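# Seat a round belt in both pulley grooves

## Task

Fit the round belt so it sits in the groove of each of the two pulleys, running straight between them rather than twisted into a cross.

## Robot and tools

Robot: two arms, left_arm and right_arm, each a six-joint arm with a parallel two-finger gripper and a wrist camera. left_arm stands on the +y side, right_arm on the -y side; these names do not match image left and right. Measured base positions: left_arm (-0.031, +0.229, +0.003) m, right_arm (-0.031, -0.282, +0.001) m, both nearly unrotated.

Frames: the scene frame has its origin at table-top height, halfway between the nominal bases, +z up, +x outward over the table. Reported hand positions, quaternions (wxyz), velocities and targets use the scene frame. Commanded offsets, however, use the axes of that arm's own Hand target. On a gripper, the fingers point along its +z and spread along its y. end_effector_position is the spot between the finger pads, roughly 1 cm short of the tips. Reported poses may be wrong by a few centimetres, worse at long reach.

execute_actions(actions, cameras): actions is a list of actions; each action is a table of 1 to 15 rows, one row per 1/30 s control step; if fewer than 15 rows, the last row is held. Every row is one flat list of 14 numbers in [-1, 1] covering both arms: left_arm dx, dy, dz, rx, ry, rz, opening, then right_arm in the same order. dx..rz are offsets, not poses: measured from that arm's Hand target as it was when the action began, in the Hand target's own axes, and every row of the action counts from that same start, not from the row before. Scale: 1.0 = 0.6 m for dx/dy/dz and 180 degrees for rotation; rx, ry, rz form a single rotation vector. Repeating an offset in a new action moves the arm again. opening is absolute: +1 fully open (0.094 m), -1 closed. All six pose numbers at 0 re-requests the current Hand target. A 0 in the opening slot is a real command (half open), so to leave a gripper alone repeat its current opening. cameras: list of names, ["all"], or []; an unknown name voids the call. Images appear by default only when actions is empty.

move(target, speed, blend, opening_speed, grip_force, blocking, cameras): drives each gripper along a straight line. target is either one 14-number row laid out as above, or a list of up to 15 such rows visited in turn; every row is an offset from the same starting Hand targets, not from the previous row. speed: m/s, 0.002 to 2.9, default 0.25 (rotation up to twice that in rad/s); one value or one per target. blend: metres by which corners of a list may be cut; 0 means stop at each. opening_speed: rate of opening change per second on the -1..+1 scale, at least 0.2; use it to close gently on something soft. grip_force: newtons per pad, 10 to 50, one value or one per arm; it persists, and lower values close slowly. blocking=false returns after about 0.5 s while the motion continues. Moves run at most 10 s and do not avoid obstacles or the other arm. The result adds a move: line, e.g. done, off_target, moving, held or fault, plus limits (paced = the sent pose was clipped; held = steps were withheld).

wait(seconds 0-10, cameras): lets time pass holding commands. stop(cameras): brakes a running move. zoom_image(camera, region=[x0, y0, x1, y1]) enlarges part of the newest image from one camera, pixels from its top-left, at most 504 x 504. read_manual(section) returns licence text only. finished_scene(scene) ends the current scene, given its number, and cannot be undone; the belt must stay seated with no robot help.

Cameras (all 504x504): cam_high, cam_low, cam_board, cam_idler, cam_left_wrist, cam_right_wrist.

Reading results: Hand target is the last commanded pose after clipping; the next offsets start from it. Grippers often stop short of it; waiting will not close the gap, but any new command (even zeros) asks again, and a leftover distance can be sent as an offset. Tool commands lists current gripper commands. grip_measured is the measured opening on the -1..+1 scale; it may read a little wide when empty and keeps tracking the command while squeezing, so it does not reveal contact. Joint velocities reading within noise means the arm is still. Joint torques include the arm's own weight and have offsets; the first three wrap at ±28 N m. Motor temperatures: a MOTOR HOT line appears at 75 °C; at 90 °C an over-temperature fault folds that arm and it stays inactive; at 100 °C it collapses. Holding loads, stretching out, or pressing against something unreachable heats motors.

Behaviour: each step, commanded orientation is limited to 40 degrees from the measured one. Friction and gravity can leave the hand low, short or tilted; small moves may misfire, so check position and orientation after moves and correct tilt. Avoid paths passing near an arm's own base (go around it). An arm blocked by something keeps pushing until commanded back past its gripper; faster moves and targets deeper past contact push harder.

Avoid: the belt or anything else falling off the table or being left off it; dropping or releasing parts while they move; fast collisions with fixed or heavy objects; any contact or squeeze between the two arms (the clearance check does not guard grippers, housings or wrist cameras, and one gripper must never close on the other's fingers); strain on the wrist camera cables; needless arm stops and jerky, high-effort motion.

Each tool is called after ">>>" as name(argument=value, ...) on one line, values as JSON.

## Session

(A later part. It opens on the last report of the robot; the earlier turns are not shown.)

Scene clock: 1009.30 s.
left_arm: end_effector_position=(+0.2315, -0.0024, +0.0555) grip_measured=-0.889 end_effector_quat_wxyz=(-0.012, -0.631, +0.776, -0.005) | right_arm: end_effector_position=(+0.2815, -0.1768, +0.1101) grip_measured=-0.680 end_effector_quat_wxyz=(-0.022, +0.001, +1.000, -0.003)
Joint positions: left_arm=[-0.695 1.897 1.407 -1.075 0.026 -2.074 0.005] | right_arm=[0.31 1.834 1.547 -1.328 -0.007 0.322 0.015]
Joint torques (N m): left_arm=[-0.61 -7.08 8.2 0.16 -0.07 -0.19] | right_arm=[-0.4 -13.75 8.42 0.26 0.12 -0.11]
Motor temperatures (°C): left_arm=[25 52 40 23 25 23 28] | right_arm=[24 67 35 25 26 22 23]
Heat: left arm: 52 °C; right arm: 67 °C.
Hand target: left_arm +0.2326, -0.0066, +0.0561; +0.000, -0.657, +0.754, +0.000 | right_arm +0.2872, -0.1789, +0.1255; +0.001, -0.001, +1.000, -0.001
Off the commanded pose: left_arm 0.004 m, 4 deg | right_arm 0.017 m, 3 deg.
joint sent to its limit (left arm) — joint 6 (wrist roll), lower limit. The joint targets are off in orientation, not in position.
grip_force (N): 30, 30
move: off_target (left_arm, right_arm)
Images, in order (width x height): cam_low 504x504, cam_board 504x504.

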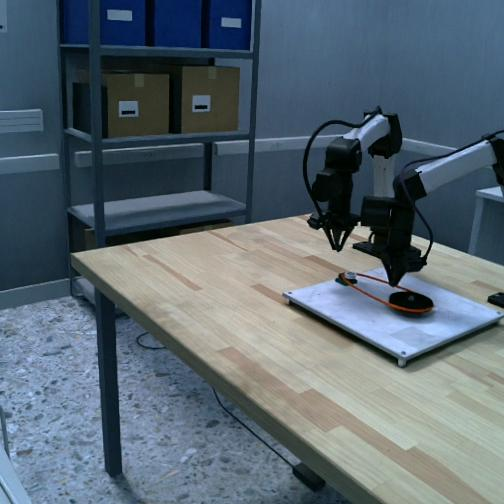

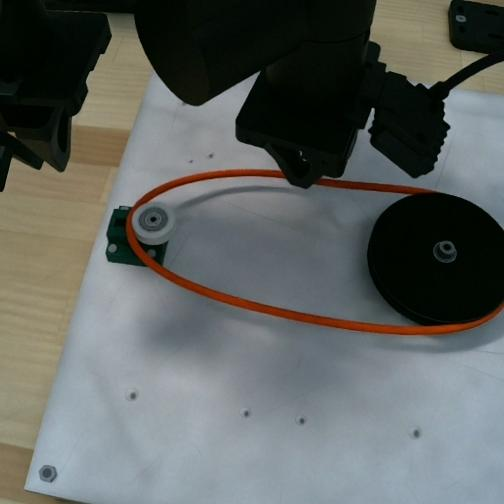

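>>> move(target=[[-0.005,-0.012,0.0,0,0,0,-0.7,0,0,0,0,0,0,-0.68],[-0.005,-0.012,0,0,0,0,-0.4,0,0,0,0,0,0,-0.68]], speed=0.06, opening_speed=0.3, cameras=["cam_board","cam_left_wrist","cam_idler","cam_low"])

>>> zoom_image(camera="cam_low", region=[330, 250, 450, 330])

Scene clock: 1020.63 s.
left_arm: end_effector_position=(+0.2361, -0.0040, +0.0554) grip_measured=-0.402 end_effector_quat_wxyz=(-0.013, -0.633, +0.774, -0.005) | right_arm: end_effector_position=(+0.2815, -0.1768, +0.1101) grip_measured=-0.680 end_effector_quat_wxyz=(-0.022, +0.001, +1.000, -0.003)
Joint positions: left_arm=[-0.689 1.914 1.428 -1.08 0.027 -2.074 0.028] | right_arm=[0.31 1.834 1.547 -1.328 -0.007 0.322 0.015]
Joint torques (N m): left_arm=[0.31 -7.27 8.29 0.17 -0.15 -0.19] | right_arm=[-0.38 -13.5 8.5 0.27 0.09 -0.12]
Motor temperatures (°C): left_arm=[25 52 42 23 25 23 27] | right_arm=[24 68 35 25 26 22 23]
Heat: left arm: 52 °C; right arm: 68 °C.
Hand target: left_arm +0.2400, -0.0045, +0.0561; +0.000, -0.657, +0.754, +0.000 | right_arm +0.2872, -0.1789, +0.1255; +0.001, -0.001, +1.000, -0.001
Off the commanded pose: left_arm 0.004 m, 4 deg | right_arm 0.017 m, 3 deg.
joint sent to its limit (left arm) — joint 6 (wrist roll), lower limit. The joint targets are off in orientation, not in position.
grip_force (N): 30, 30
move: off_target (left_arm, right_arm); target 2's new opening was sent with left_arm's hand 0.004 m and 4 deg from that target
Images, in order (width x height): cam_low 504x504, cam_board 504x504, cam_idler 504x504, cam_left_wrist 504x504.

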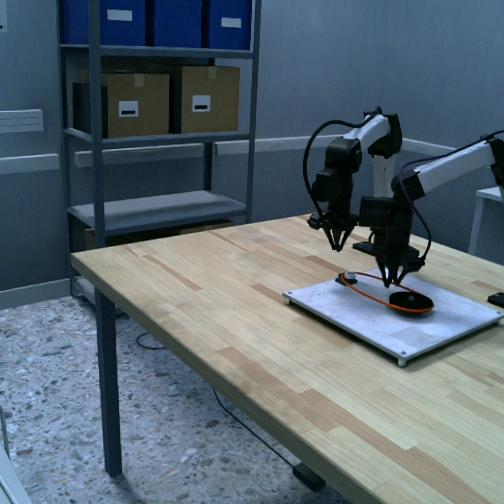

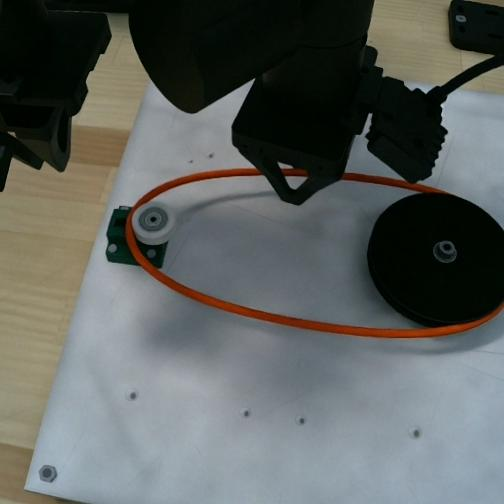

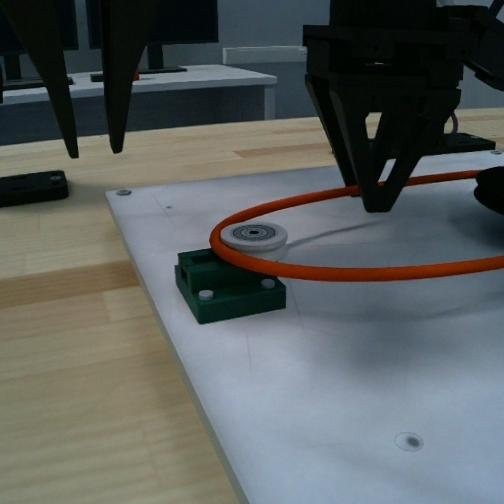

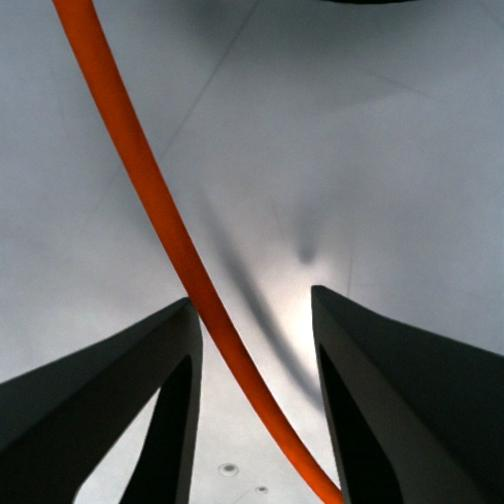

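Scaled by 4.200 from the camera's 504x504 image, which has a finer 720x720 frame.

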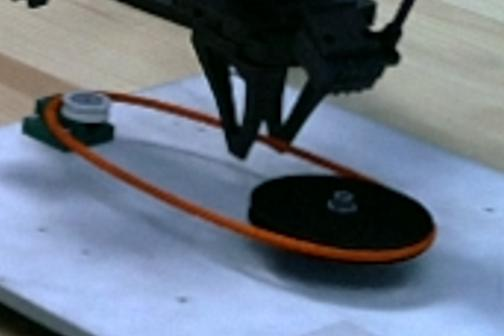

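>>> move(target=[[0,0.012,0.0,0,0,0,-0.4,0,0,0,0,0,0,-0.68],[0,0.012,-0.2,0,0,0,-0.4,0,0,0,0,0,0,-0.68],[0.15,0.3,-0.2,0,0,0,-0.4,0,0,0,0,0,0,-0.68]], speed=0.12, cameras=["cam_board","cam_idler","cam_low","cam_high"])

>>> zoom_image(camera="cam_low", region=[330, 250, 450, 330])

>>> zoom_image(camera="cam_board", region=[350, 140, 504, 350])

>>> zoom_image(camera="cam_idler", region=[164, 170, 344, 330])

>>> zoom_image(camera="cam_idler", region=[384, 130, 504, 290])

Scene clock: 1039.43 s.
left_arm: end_effector_position=(+0.0525, -0.0714, +0.1705) grip_measured=-0.402 end_effector_quat_wxyz=(-0.135, -0.447, +0.884, +0.037) | right_arm: end_effector_position=(+0.2815, -0.1768, +0.1101) grip_measured=-0.680 end_effector_quat_wxyz=(-0.022, +0.001, +1.000, -0.003)
Joint positions: left_arm=[-1.132 1.778 1.686 -1.543 0.274 -2.074 0.028] | right_arm=[0.31 1.834 1.547 -1.328 -0.007 0.322 0.015]
Joint torques (N m): left_arm=[-0.16 -8.12 6.75 -0.03 0.15 -0.21] | right_arm=[-0.23 -13.72 8.66 0.27 0.08 -0.14]
Motor temperatures (°C): left_arm=[25 53 43 23 25 23 27] | right_arm=[24 69 36 25 26 22 23]
Heat: left arm: 53 °C; right arm: 69 °C.
Hand target: left_arm +0.0494, -0.0691, +0.1759; +0.000, -0.657, +0.754, -0.001 | right_arm +0.2872, -0.1789, +0.1255; +0.001, -0.001, +1.000, -0.001
Off the commanded pose: left_arm 0.007 m, 33 deg | right_arm 0.017 m, 3 deg.
joint sent to its limit (left arm) — joint 6 (wrist roll), lower limit. The joint targets are off in orientation, not in position.
grip_force (N): 30, 30
move: off_target (left_arm, right_arm)
Images, in order (width x height): cam_high 504x504, cam_low 504x504, cam_board 504x504, cam_idler 504x504.

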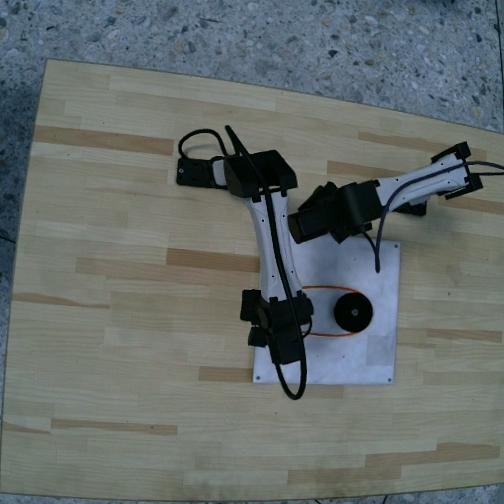

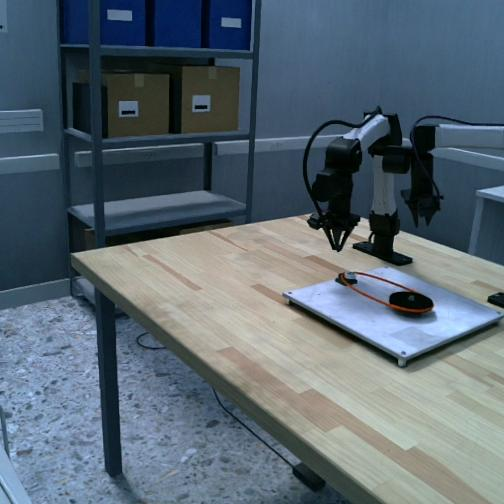

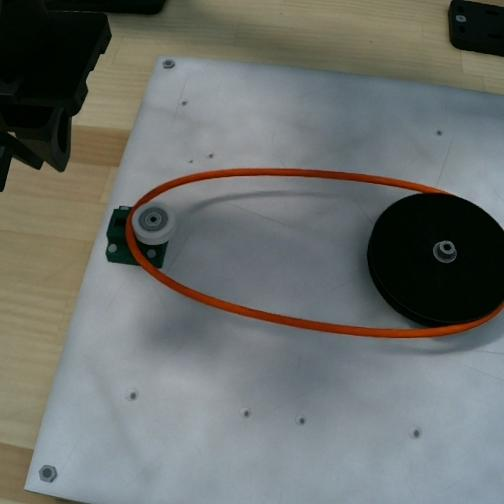

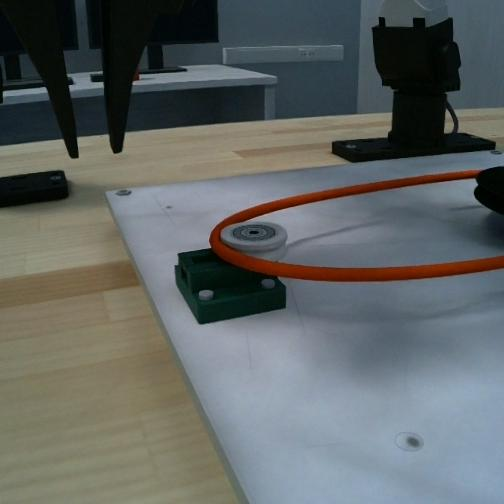

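Scaled by 4.200 from the camera's 504x504 image, which has a finer 720x720 frame.

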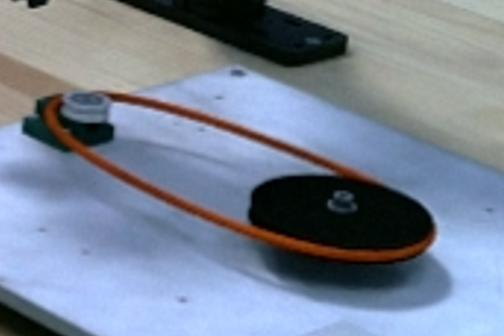

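Scaled by 2.400 from the camera's 504x504 image, which has a finer 720x720 frame.

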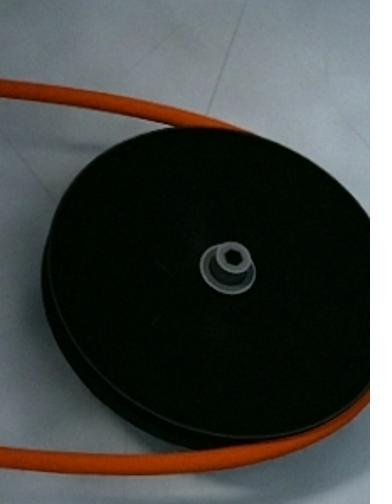

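Scaled by 2.800 from the camera's 504x504 image, which has a finer 720x720 frame.

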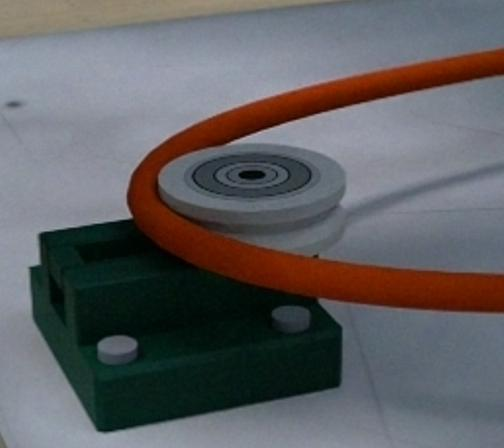

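Scaled by 3.150 from the camera's 504x504 image, which has a finer 720x720 frame.

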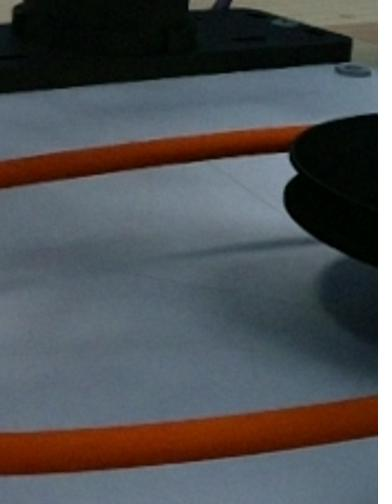

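>>> finished_scene(scene=2)

The scene is finished: the task was done.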